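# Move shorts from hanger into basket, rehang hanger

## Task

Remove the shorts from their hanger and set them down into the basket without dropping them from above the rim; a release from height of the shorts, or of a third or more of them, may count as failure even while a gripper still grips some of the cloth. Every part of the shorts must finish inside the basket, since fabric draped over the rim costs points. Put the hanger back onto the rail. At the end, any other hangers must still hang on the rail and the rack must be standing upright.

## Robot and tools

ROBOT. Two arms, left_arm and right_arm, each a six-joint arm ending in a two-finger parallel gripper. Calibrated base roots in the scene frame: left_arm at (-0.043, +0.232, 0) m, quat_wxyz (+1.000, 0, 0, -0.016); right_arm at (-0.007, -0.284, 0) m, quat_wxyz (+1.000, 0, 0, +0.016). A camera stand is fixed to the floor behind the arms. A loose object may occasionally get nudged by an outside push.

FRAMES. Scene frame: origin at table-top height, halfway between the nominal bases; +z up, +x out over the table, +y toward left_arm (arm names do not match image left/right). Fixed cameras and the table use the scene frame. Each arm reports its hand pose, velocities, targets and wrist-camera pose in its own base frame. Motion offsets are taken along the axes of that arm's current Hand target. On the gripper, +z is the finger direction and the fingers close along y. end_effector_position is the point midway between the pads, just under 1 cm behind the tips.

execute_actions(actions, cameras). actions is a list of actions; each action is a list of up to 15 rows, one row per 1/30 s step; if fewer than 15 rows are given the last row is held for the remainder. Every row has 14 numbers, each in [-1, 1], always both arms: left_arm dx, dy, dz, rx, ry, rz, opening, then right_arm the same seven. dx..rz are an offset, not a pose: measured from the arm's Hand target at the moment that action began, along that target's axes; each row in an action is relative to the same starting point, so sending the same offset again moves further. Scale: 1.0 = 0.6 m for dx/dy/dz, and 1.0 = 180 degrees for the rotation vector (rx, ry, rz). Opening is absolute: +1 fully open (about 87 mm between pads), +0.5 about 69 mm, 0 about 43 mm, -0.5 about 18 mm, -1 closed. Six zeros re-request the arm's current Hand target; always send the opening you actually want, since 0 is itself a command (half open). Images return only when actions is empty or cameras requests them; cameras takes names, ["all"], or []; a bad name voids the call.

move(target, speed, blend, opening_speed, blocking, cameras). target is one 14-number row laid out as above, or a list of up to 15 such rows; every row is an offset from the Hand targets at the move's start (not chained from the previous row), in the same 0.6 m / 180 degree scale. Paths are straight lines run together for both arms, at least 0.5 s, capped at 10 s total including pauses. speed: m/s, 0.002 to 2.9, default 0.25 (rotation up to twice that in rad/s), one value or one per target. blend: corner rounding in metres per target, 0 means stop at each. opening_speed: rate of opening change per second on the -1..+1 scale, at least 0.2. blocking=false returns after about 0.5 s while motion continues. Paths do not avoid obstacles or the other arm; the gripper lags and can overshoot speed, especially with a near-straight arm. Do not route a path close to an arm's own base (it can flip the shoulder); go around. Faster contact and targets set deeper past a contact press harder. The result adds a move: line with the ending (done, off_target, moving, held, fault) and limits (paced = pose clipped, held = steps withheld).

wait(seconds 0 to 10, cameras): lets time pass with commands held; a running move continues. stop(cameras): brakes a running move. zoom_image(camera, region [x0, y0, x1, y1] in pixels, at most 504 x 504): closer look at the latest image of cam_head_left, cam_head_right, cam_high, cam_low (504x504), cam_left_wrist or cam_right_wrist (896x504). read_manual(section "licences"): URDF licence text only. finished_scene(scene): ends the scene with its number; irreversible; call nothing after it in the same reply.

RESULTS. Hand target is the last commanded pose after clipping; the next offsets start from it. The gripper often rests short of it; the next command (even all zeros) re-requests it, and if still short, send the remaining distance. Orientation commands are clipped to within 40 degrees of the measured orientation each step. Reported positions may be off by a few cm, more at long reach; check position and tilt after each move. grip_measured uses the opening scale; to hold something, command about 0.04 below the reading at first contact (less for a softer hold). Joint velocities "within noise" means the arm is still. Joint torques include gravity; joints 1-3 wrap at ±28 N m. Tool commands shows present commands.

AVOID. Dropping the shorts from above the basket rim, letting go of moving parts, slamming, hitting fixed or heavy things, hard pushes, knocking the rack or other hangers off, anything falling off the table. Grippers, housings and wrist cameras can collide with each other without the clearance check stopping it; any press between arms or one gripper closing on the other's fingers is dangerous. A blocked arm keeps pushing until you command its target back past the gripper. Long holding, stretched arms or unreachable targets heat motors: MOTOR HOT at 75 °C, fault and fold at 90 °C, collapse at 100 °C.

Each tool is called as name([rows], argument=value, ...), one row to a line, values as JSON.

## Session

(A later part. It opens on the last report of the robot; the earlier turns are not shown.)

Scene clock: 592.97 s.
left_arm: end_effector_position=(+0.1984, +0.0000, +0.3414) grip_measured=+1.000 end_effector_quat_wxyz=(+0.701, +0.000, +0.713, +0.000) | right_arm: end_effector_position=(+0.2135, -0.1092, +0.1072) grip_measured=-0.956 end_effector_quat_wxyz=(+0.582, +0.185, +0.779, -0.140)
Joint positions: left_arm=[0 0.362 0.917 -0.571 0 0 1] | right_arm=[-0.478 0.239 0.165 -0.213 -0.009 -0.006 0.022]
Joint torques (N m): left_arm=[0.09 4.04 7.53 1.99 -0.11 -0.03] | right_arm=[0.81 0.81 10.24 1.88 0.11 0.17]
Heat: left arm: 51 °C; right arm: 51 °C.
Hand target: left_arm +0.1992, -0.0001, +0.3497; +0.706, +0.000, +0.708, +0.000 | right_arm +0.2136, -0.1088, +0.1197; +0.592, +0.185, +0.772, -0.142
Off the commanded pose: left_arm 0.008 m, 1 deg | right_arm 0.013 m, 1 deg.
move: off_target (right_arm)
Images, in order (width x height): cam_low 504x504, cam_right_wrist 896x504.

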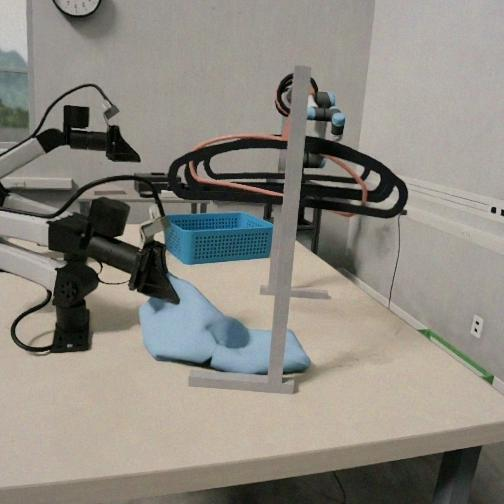

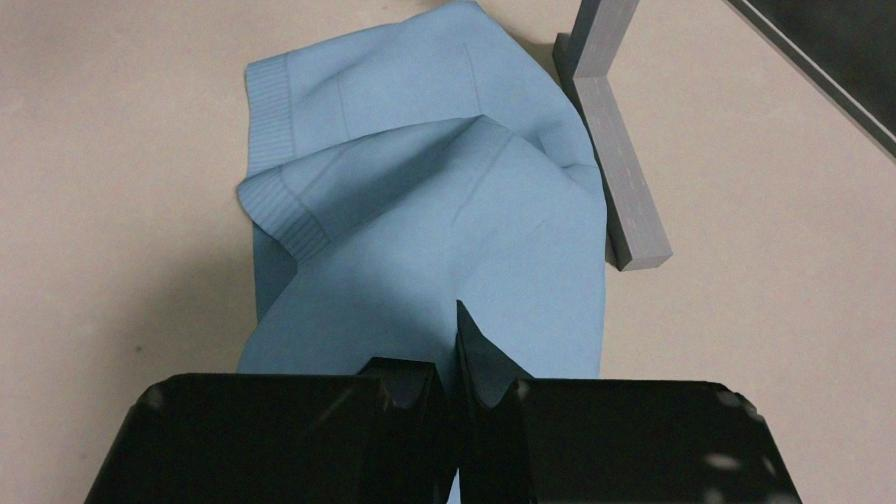

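move([
  [0,0,0,0,0,0,1,-0.0705,0.1854,-0.1252,-0.1717,0,-0.046,-1],
  [0,0,0,0,0,0,1,-0.0247,0.6347,-0.2962,-0.4239,0,-0.1136,-1],
], speed=0.2, blend=[0.05,0], cameras=["all"])

Scene clock: 605.40 s.
left_arm: end_effector_position=(+0.1985, +0.0000, +0.3415) grip_measured=+1.000 end_effector_quat_wxyz=(+0.702, +0.000, +0.713, +0.000) | right_arm: end_effector_position=(+0.2326, +0.2931, +0.1575) grip_measured=-0.955 end_effector_quat_wxyz=(+0.525, -0.347, +0.737, +0.249)
Joint positions: left_arm=[0 0.362 0.917 -0.571 0 0 1] | right_arm=[0.911 1.147 0.6 0.214 0.026 0.012 0.023]
Joint torques (N m): left_arm=[0.1 4.05 7.51 1.99 -0.1 -0.03] | right_arm=[0.72 -2.28 10.8 2.35 -0.14 0.02]
Heat: left arm: 51 °C; right arm: 52 °C.
Hand target: left_arm +0.1993, -0.0001, +0.3497; +0.707, +0.000, +0.708, +0.000 | right_arm +0.2371, +0.3067, +0.1802; +0.547, -0.348, +0.713, +0.267
Off the commanded pose: left_arm 0.008 m, 1 deg | right_arm 0.027 m, 4 deg.
move: off_target (right_arm)

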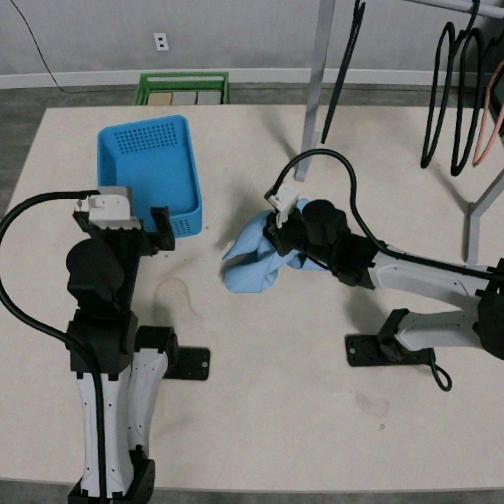

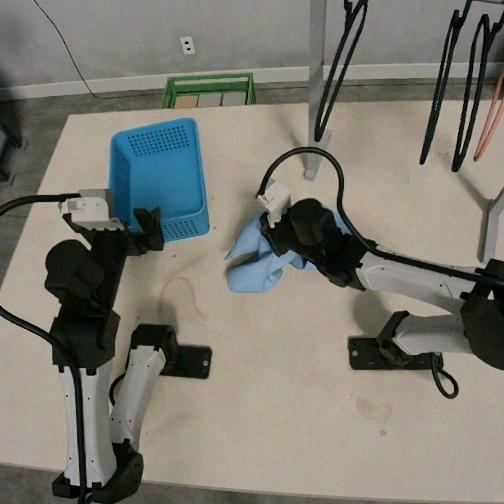

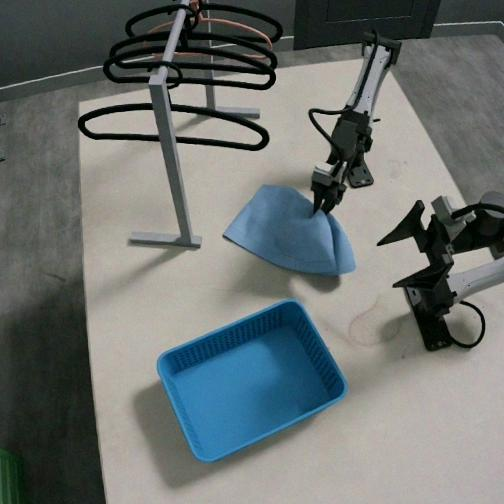

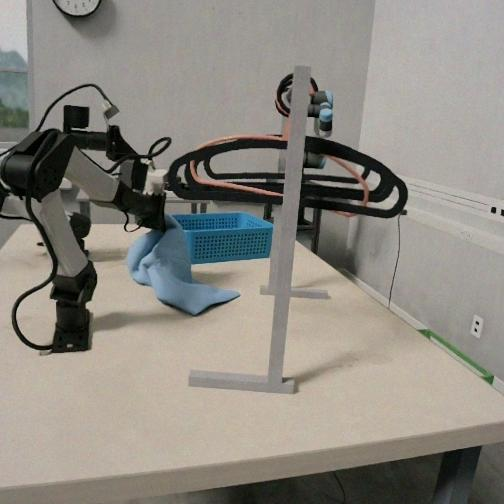

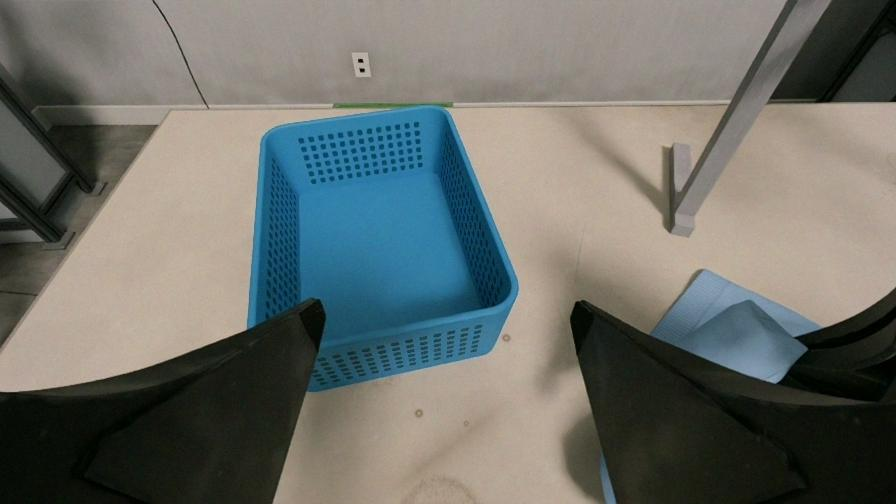

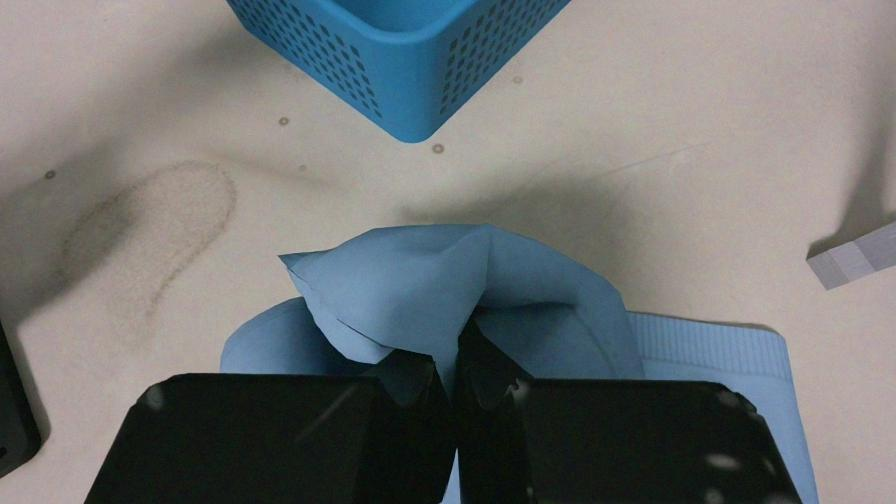

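move(target=[0,0,0,0,0,0,1,0.1932,0,0.0518,0,0,0,-1], speed=0.15, cameras=["cam_right_wrist","cam_left_wrist"])

Scene clock: 618.33 s.
left_arm: end_effector_position=(+0.1985, +0.0000, +0.3415) grip_measured=+1.000 end_effector_quat_wxyz=(+0.702, +0.000, +0.713, +0.000) | right_arm: end_effector_position=(+0.2405, +0.3056, +0.0637) grip_measured=-0.955 end_effector_quat_wxyz=(+0.549, -0.339, +0.716, +0.265)
Joint positions: left_arm=[0 0.362 0.917 -0.571 0 0 1] | right_arm=[0.911 1.564 0.343 0.962 0.018 0.012 0.023]
Joint torques (N m): left_arm=[0.09 4.03 7.53 1.99 -0.11 -0.03] | right_arm=[0.7 -3.25 4.71 2.16 -0.07 0.02]
Heat: left arm: 52 °C; right arm: 54 °C.
Hand target: left_arm +0.1993, -0.0001, +0.3497; +0.707, +0.000, +0.708, +0.000 | right_arm +0.2371, +0.3068, +0.0602; +0.547, -0.347, +0.713, +0.267
Off the commanded pose: left_arm 0.008 m, 1 deg | right_arm 0.005 m, 1 deg.
move: done
Images, in order (width x height): cam_left_wrist 896x504, cam_right_wrist 896x504.

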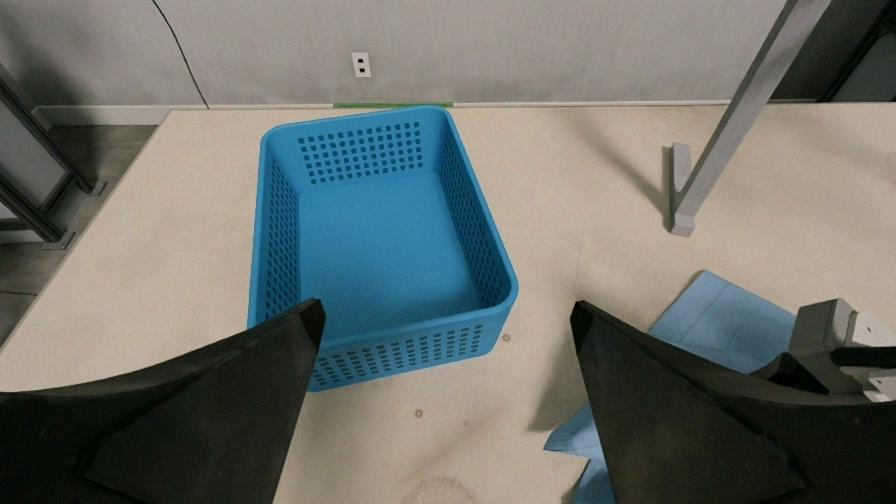

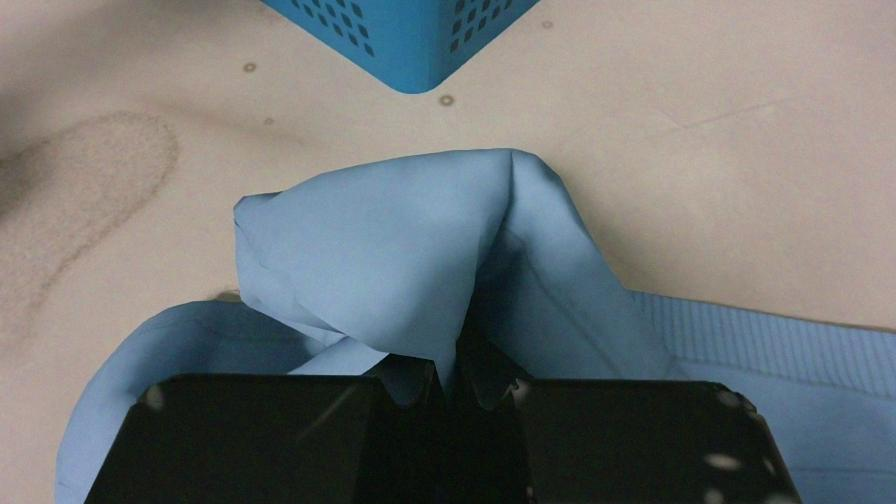

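move([
  [0,0,0,0,0,0,1,0.0483,0,0.013,0,0,0,-1],
  [0,0,0,0,0,0,1,0.0483,0,0.013,0,0,0,0.3],
  [0,0,0,0,0,0,1,-0.02,0,-0.2,0,0,0,0.3],
  [0,0,0,0,0,0,1,-0.25,-0.1,-0.3,0,0,0,0.3],
], speed=0.15, blend=[0,0,0.03,0], cameras=["cam_right_wrist","cam_left_wrist","cam_high","cam_head_left"])

Scene clock: 630.77 s.
left_arm: end_effector_position=(+0.1985, +0.0000, +0.3415) grip_measured=+1.000 end_effector_quat_wxyz=(+0.702, +0.000, +0.713, +0.000) | right_arm: end_effector_position=(+0.2017, +0.1635, +0.2462) grip_measured=+0.300 end_effector_quat_wxyz=(+0.546, -0.343, +0.716, +0.267)
Joint positions: left_arm=[0 0.362 0.917 -0.571 0 0 1] | right_arm=[0.36 0.612 0.733 -0.426 -0.519 -0.147 0.65]
Joint torques (N m): left_arm=[0.08 4.04 7.53 1.99 -0.11 -0.03] | right_arm=[-0.4 1.31 9.32 1.79 -0.21 0.01]
Heat: left arm: 52 °C; right arm: 55 °C.
Hand target: left_arm +0.1993, -0.0001, +0.3497; +0.707, +0.000, +0.708, +0.000 | right_arm +0.2012, +0.1633, +0.2517; +0.547, -0.347, +0.713, +0.267
Off the commanded pose: left_arm 0.008 m, 1 deg | right_arm 0.005 m, 1 deg.
move: done
Images, in order (width x height): cam_head_left 504x504, cam_high 504x504, cam_left_wrist 896x504, cam_right_wrist 896x504.

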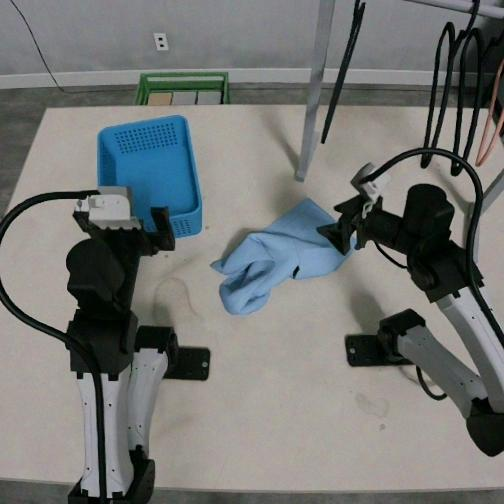

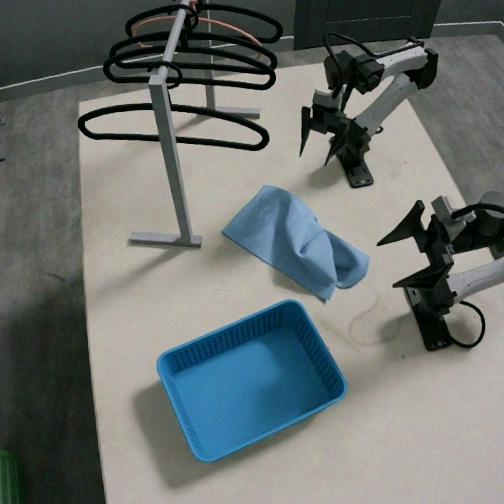

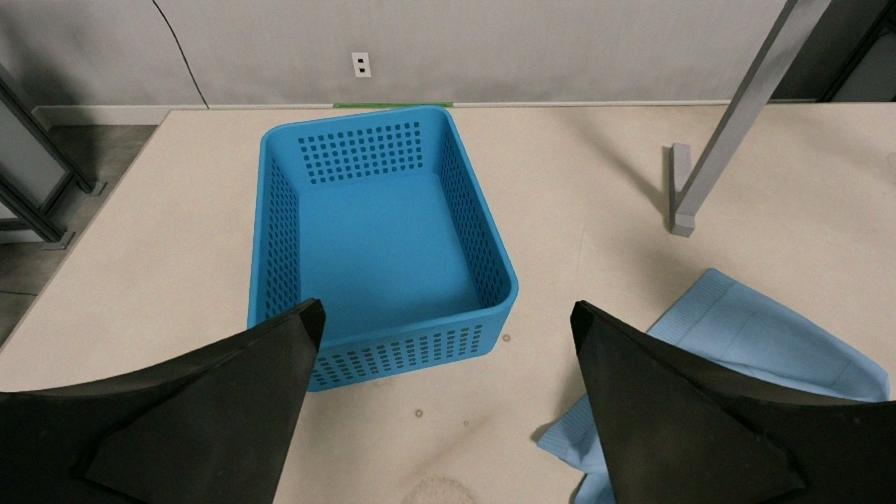

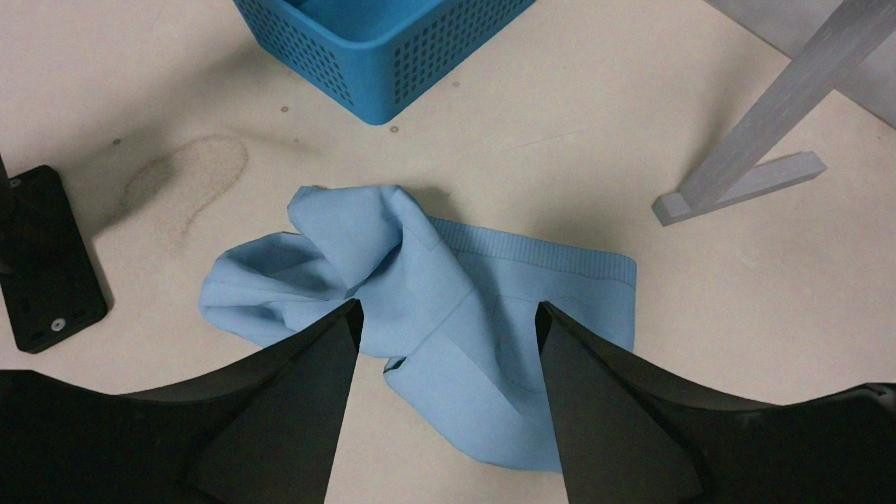

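move(target=[0.3328,-0.4768,0.1373,0.1954,0.4718,0.1954,1,0.066,-0.197,-0.2463,0.3327,0,0.0891,0.3], speed=0.2, cameras=["cam_right_wrist","cam_left_wrist","cam_high"])

Scene clock: 654.27 s.
left_arm: end_effector_position=(+0.2835, -0.2825, +0.1494) grip_measured=+1.000 end_effector_quat_wxyz=(+0.045, +0.373, +0.927, -0.011) | right_arm: end_effector_position=(+0.2024, -0.0269, +0.2417) grip_measured=+0.300 end_effector_quat_wxyz=(+0.599, +0.058, +0.797, -0.049)
Joint positions: left_arm=[-0.788 2.216 2.287 -1.55 -0.016 -0.022 1] | right_arm=[-0.049 0.348 0.733 -0.668 0.102 0.021 0.65]
Joint torques (N m): left_arm=[-0.27 -10.06 8.09 0.34 0.02 0.14] | right_arm=[-0.43 2.25 8.94 1.92 0.18 0.2]
Heat: left arm: 51 °C; right arm: 54 °C.
Hand target: left_arm +0.2813, -0.2860, +0.1499; -0.001, +0.383, +0.924, +0.000 | right_arm +0.2001, -0.0300, +0.2516; +0.606, +0.069, +0.790, -0.053
Off the commanded pose: left_arm 0.004 m, 6 deg | right_arm 0.011 m, 2 deg.
joint sent to its limit (left arm) — joint 4 (wrist pitch), lower limit. The joint targets are off in orientation, not in position.
move: off_target (left_arm, right_arm)
Images, in order (width x height): cam_high 504x504, cam_left_wrist 896x504, cam_right_wrist 896x504.

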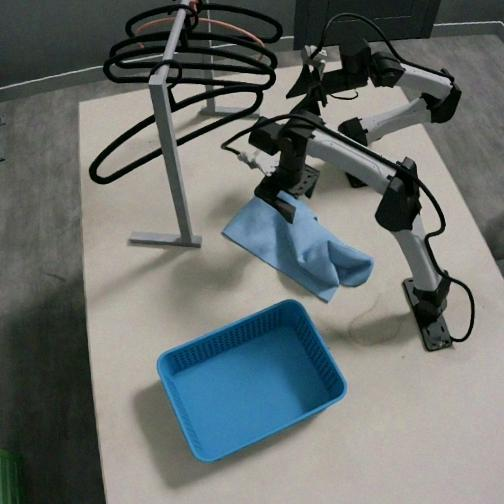

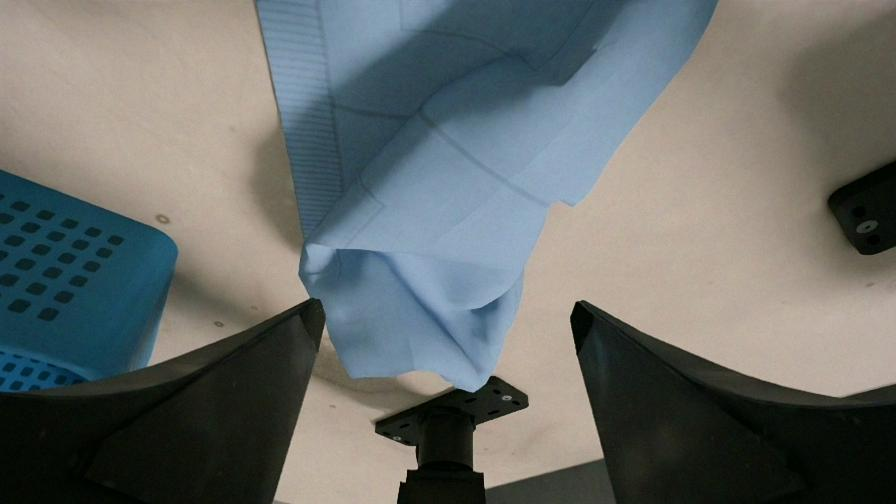

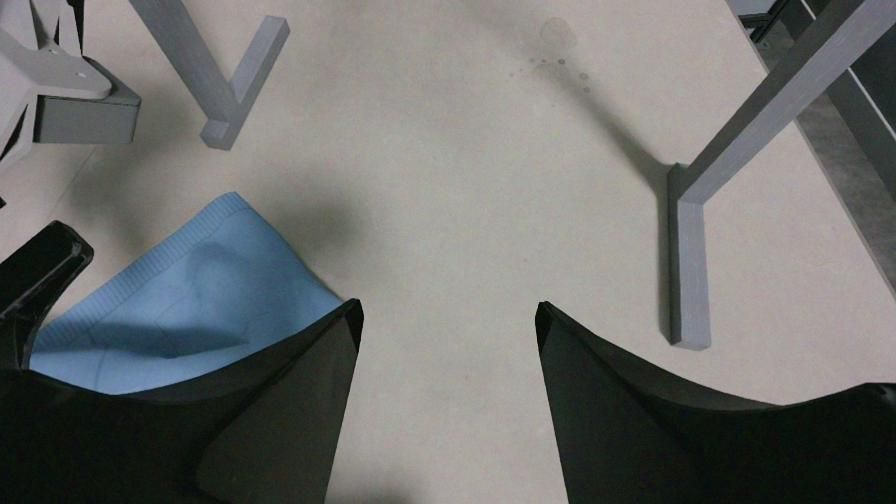

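move([
  [0,0,0.218,0,0,0,1,0,0,0,0,0,0,0.3],
  [0,0,0.218,0,0,0,-1,0,0,0,0,0,0,0.3],
], speed=0.12, cameras=["cam_left_wrist","cam_high"])

Scene clock: 665.87 s.
left_arm: end_effector_position=(+0.2838, -0.2842, +0.0275) grip_measured=-0.846 end_effector_quat_wxyz=(+0.006, +0.375, +0.927, +0.003) | right_arm: end_effector_position=(+0.2024, -0.0271, +0.2417) grip_measured=+0.300 end_effector_quat_wxyz=(+0.599, +0.059, +0.797, -0.050)
Joint positions: left_arm=[-0.788 2.278 1.891 -1.175 -0.01 -0.02 0.077] | right_arm=[-0.049 0.348 0.733 -0.668 0.103 0.021 0.65]
Joint torques (N m): left_arm=[-0.29 -10.58 5.26 0.48 -0.01 0.11] | right_arm=[-0.42 2.24 8.95 1.92 0.17 0.21]
Heat: left arm: 49 °C; right arm: 54 °C.
Hand target: left_arm +0.2811, -0.2860, +0.0190; -0.001, +0.382, +0.924, +0.000 | right_arm +0.2001, -0.0300, +0.2516; +0.606, +0.069, +0.790, -0.053
Off the commanded pose: left_arm 0.009 m, 1 deg | right_arm 0.011 m, 2 deg.
move: off_target (right_arm)
Images, in order (width x height): cam_high 504x504, cam_left_wrist 896x504.

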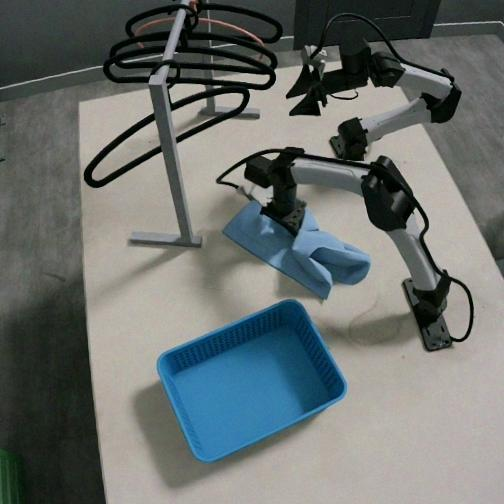

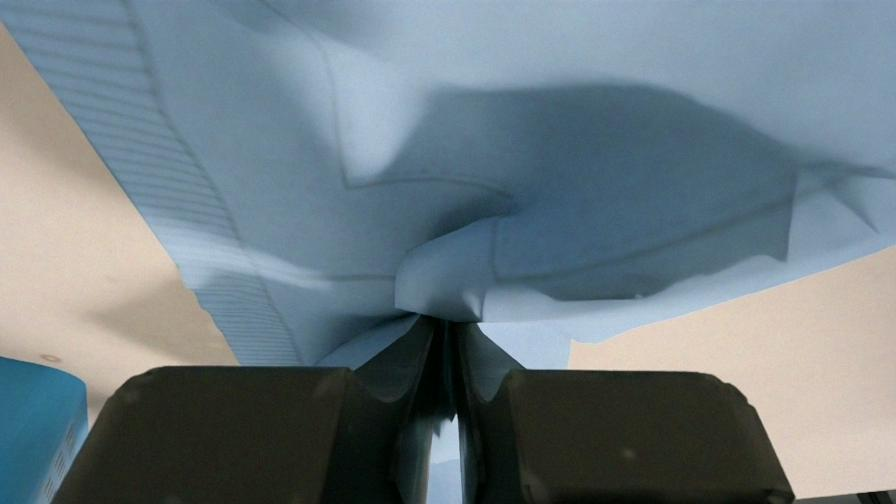

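move([
  [0,0,-0.385,0,-0.25,0,-1,0,0,0,0,0,0,0.3],
  [0.1487,0.3063,-0.635,-0.109,-0.4066,-0.1419,-1,0,0,0,0,0,0,0.3],
], speed=0.2, blend=[0.05,0], cameras=["cam_left_wrist","cam_high","cam_low","cam_head_left"])

Scene clock: 680.80 s.
left_arm: end_effector_position=(+0.3473, -0.0920, +0.3752) grip_measured=-0.846 end_effector_quat_wxyz=(+0.569, +0.103, +0.812, -0.072) | right_arm: end_effector_position=(+0.2024, -0.0271, +0.2417) grip_measured=+0.300 end_effector_quat_wxyz=(+0.599, +0.059, +0.797, -0.050)
Joint positions: left_arm=[-0.265 1.215 1.556 -0.689 -0.014 -0.004 0.077] | right_arm=[-0.049 0.348 0.733 -0.668 0.103 0.021 0.65]
Joint torques (N m): left_arm=[0.53 -4.71 8.08 2.41 0.03 0.03] | right_arm=[-0.43 2.26 8.92 1.92 0.17 0.21]
Heat: left arm: 49 °C; right arm: 53 °C.
Hand target: left_arm +0.3485, -0.0931, +0.3999; +0.603, +0.104, +0.787, -0.079 | right_arm +0.2001, -0.0300, +0.2516; +0.606, +0.069, +0.790, -0.053
Off the commanded pose: left_arm 0.025 m, 5 deg | right_arm 0.011 m, 2 deg.
move: off_target (left_arm, right_arm)
Images, in order (width x height): cam_head_left 504x504, cam_high 504x504, cam_low 504x504, cam_left_wrist 896x504.

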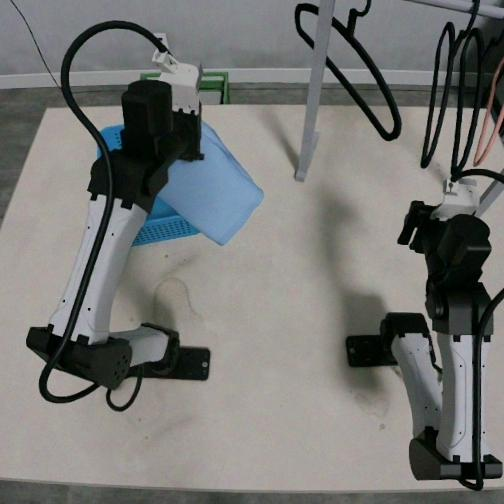

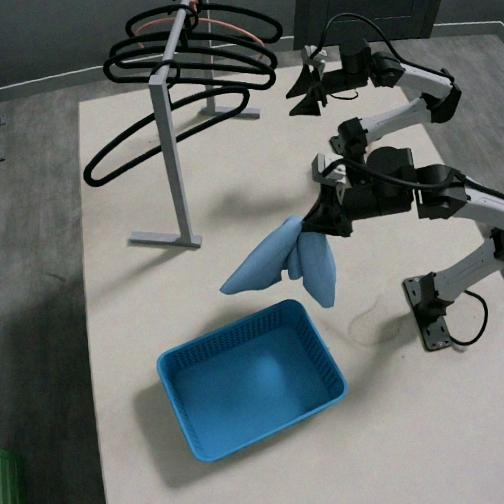

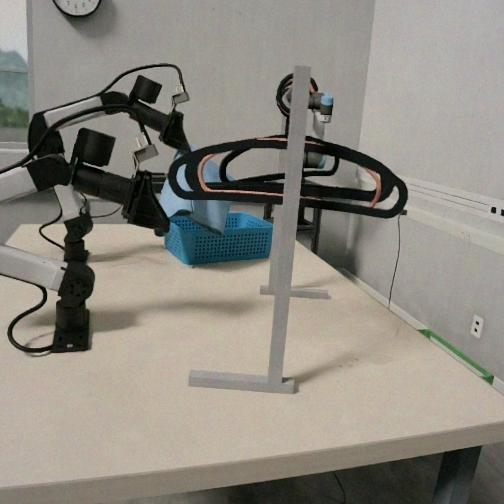

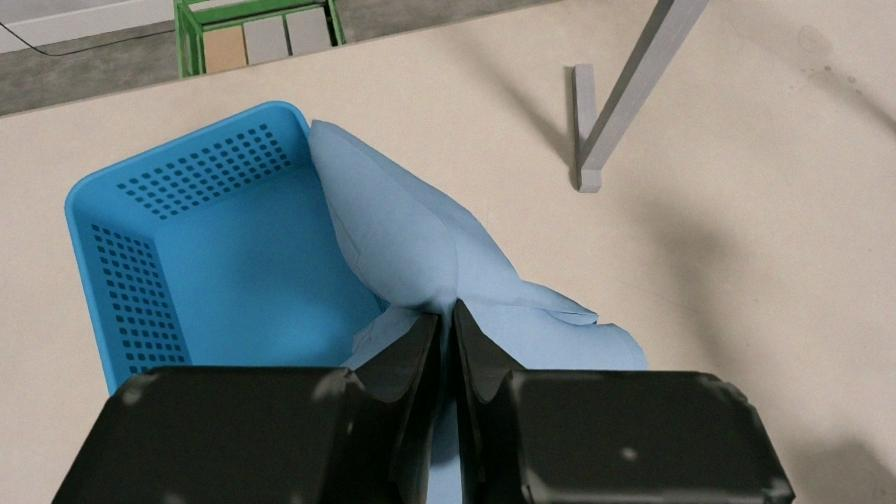

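move(target=[-0.0632,0.3359,0.107,-0.1342,0,-0.0359,-1,0,0,0,0,0,0,0.3], speed=0.2, cameras=["cam_left_wrist","cam_high"])

Scene clock: 709.30 s.
left_arm: end_effector_position=(+0.4683, +0.0796, +0.3974) grip_measured=-0.846 end_effector_quat_wxyz=(+0.582, -0.066, +0.810, +0.045) | right_arm: end_effector_position=(+0.2024, -0.0271, +0.2417) grip_measured=+0.300 end_effector_quat_wxyz=(+0.599, +0.059, +0.797, -0.050)
Joint positions: left_arm=[0.173 1.655 2.003 -0.674 0.014 0.001 0.077] | right_arm=[-0.049 0.348 0.733 -0.668 0.103 0.021 0.65]
Joint torques (N m): left_arm=[0.27 -7.13 9.88 2.16 -0.23 -0.04] | right_arm=[-0.42 2.26 8.92 1.92 0.18 0.21]
Heat: left arm: 55 °C; right arm: 54 °C.
Hand target: left_arm +0.4701, +0.0831, +0.4197; +0.606, -0.069, +0.791, +0.053 | right_arm +0.2001, -0.0300, +0.2516; +0.606, +0.069, +0.790, -0.053
Off the commanded pose: left_arm 0.023 m, 4 deg | right_arm 0.011 m, 2 deg.
move: off_target (left_arm, right_arm)
Images, in order (width x height): cam_high 504x504, cam_left_wrist 896x504.

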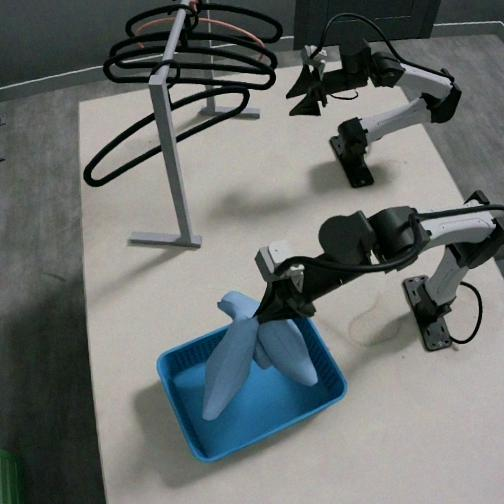

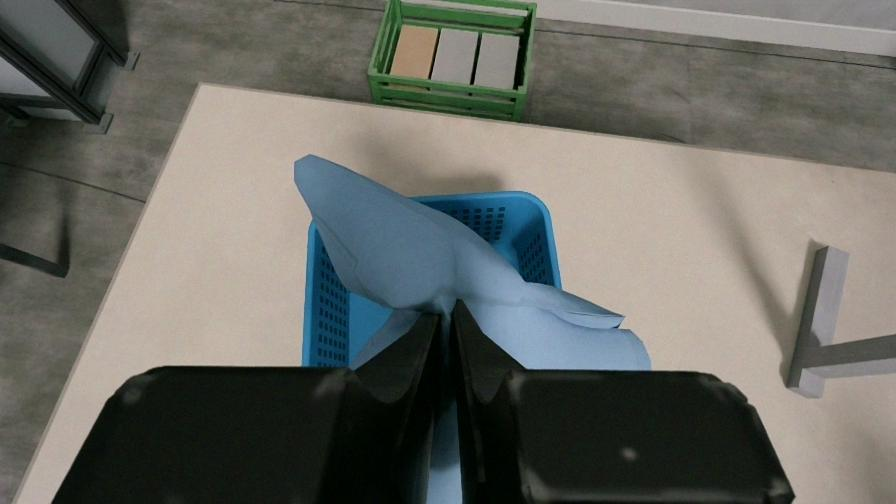

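move([
  [0.213,-0.002,-0.0222,0,0.0833,0,-1,0,0,0,0,0,0,0.3],
  [0.578,-0.003,0.095,0,0.2222,0,-1,0,0,0,0,0,0,0.3],
], speed=0.12, blend=[0.05,0], cameras=["cam_left_wrist","cam_high","cam_head_left"])

Scene clock: 743.27 s.
left_arm: end_effector_position=(+0.4412, +0.0756, +0.0819) grip_measured=-0.846 end_effector_quat_wxyz=(+0.314, -0.080, +0.946, +0.023) | right_arm: end_effector_position=(+0.2024, -0.0271, +0.2417) grip_measured=+0.300 end_effector_quat_wxyz=(+0.599, +0.059, +0.797, -0.050)
Joint positions: left_arm=[0.173 1.828 1.34 -0.441 0.01 0.001 0.077] | right_arm=[-0.049 0.348 0.733 -0.668 0.103 0.021 0.65]
Joint torques (N m): left_arm=[-0.14 -7.94 5.79 1.37 -0.22 -0.07] | right_arm=[-0.4 2.26 8.94 1.93 0.18 0.2]
Heat: left arm: 57 °C; right arm: 54 °C.
Hand target: left_arm +0.4357, +0.0754, +0.0701; +0.299, -0.083, +0.950, +0.026 | right_arm +0.2001, -0.0300, +0.2516; +0.606, +0.069, +0.790, -0.053
Off the commanded pose: left_arm 0.013 m, 2 deg | right_arm 0.011 m, 2 deg.
move: off_target (left_arm, right_arm)
Images, in order (width x height): cam_head_left 504x504, cam_high 504x504, cam_left_wrist 896x504.

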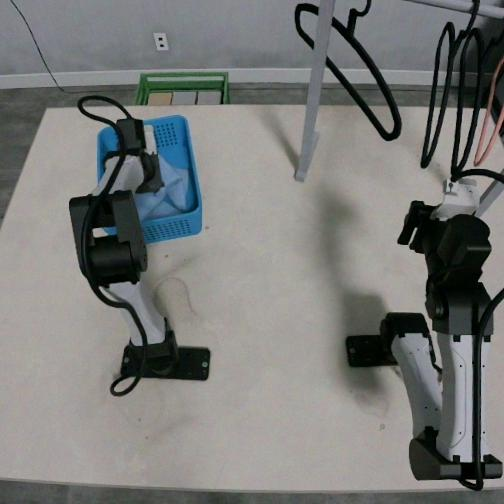

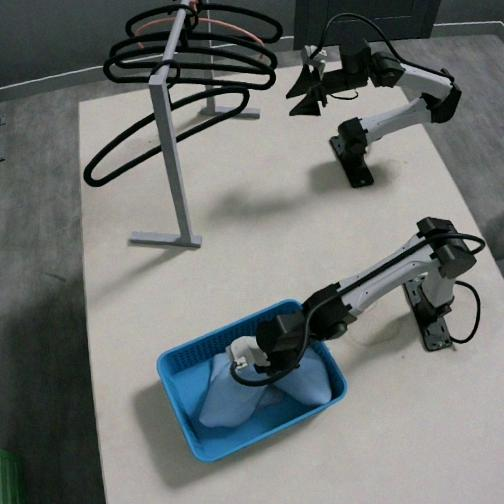

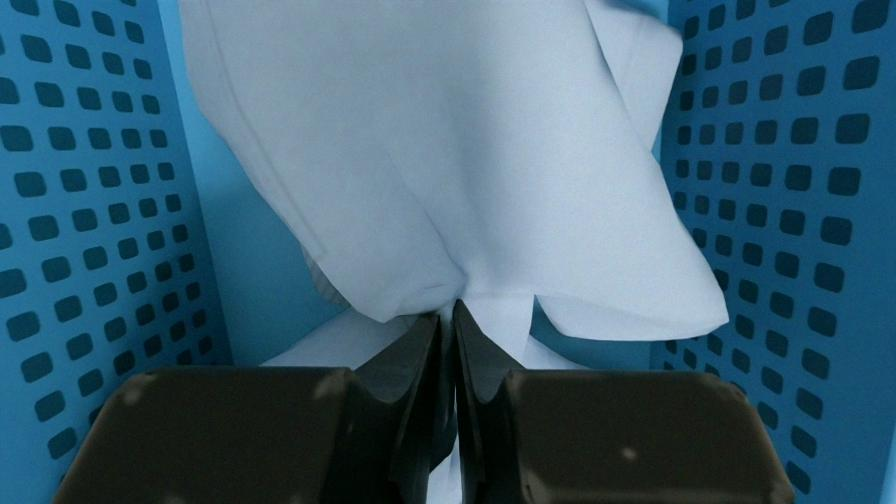

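move([
  [0.0287,0,0.041,0,0,0,-1,0,0,0,0,0,0,0.3],
  [0.0287,0,0.041,0,0,0,0.1,0,0,0,0,0,0,0.3],
  [0.0287,0,-0.3,0,0,0,0.1,0,0,0,0,0,0,0.3],
  [-0.1,0,-0.5,0,-0.1,0,0.1,0,0,0,0,0,0,0.3],
], speed=0.15, blend=[0,0,0.03,0], cameras=["all"])

Scene clock: 754.67 s.
left_arm: end_effector_position=(+0.3192, +0.0547, +0.3452) grip_measured=+0.100 end_effector_quat_wxyz=(+0.442, -0.076, +0.893, +0.035) | right_arm: end_effector_position=(+0.2024, -0.0271, +0.2417) grip_measured=+0.300 end_effector_quat_wxyz=(+0.599, +0.059, +0.797, -0.050)
Joint positions: left_arm=[0.173 1.325 1.772 -1.099 0.007 0.001 0.55] | right_arm=[-0.049 0.348 0.733 -0.668 0.103 0.021 0.65]
Joint torques (N m): left_arm=[-0.51 -3.96 7.75 1.54 -0.23 -0.09] | right_arm=[-0.4 2.25 8.95 1.93 0.17 0.21]
Heat: left arm: 54 °C; right arm: 54 °C.
Hand target: left_arm +0.3151, +0.0539, +0.3505; +0.444, -0.078, +0.892, +0.039 | right_arm +0.2001, -0.0300, +0.2516; +0.606, +0.069, +0.790, -0.053
Off the commanded pose: left_arm 0.007 m, 1 deg | right_arm 0.011 m, 2 deg.
move: off_target (right_arm); target 2's new opening was sent with left_arm's hand 0.018 m and 3 deg from that target

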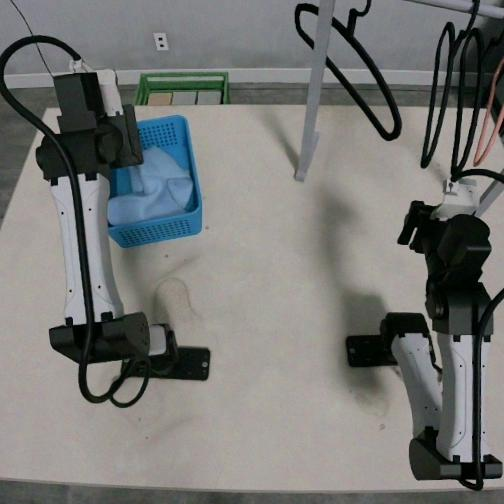

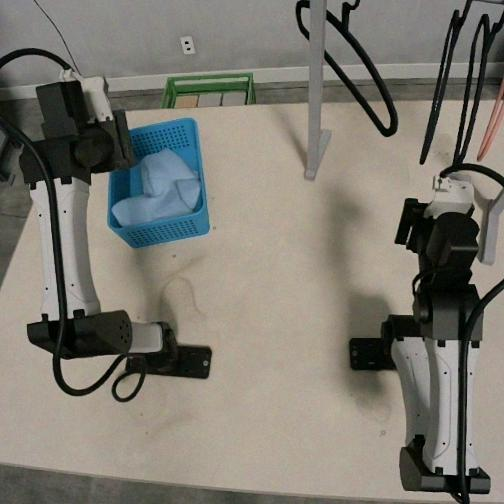

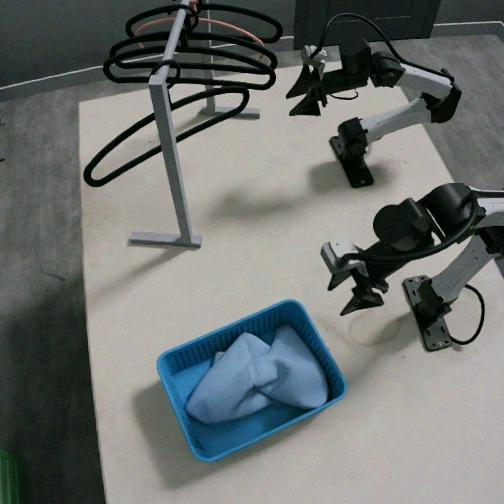

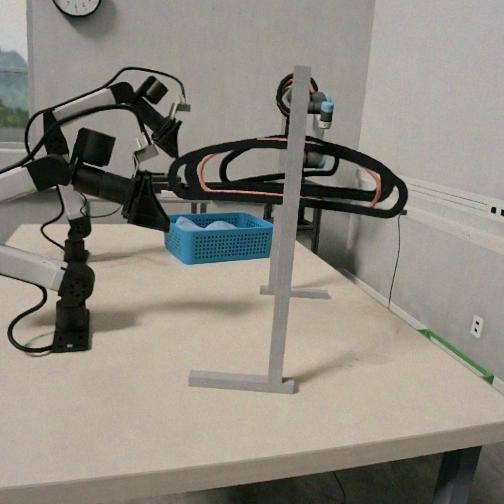

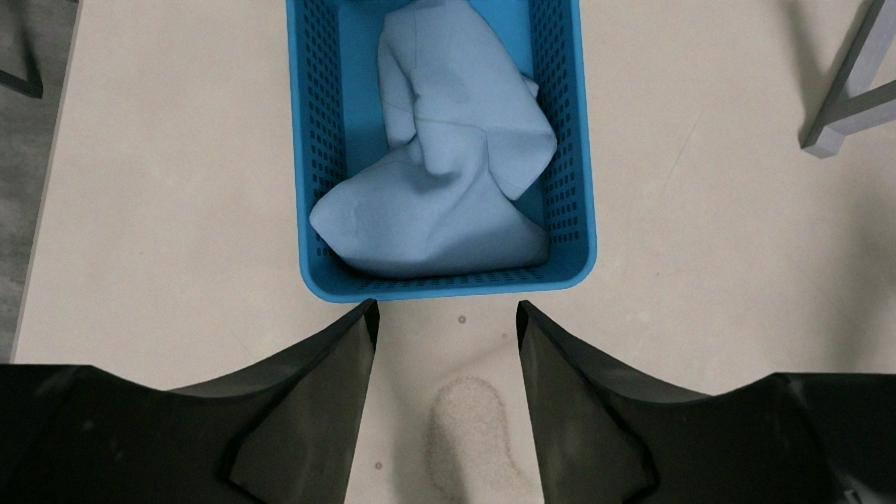

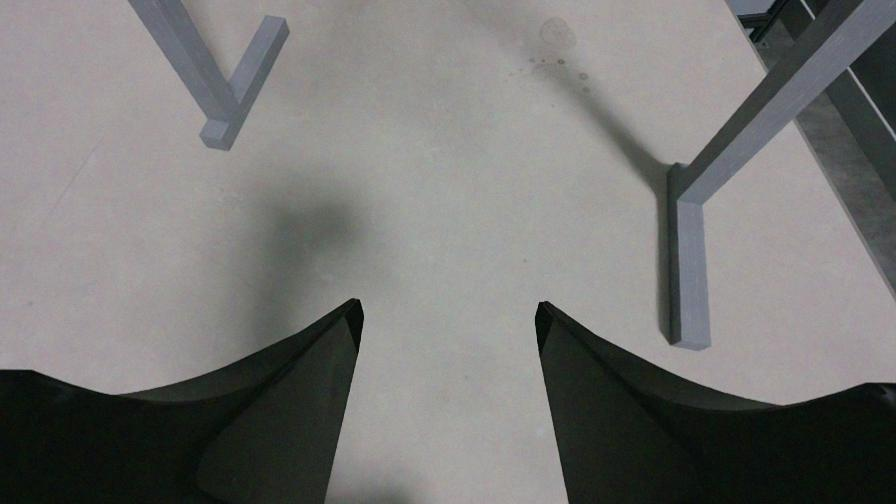

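finished_scene(scene=1)

The scene is finished: the task was done.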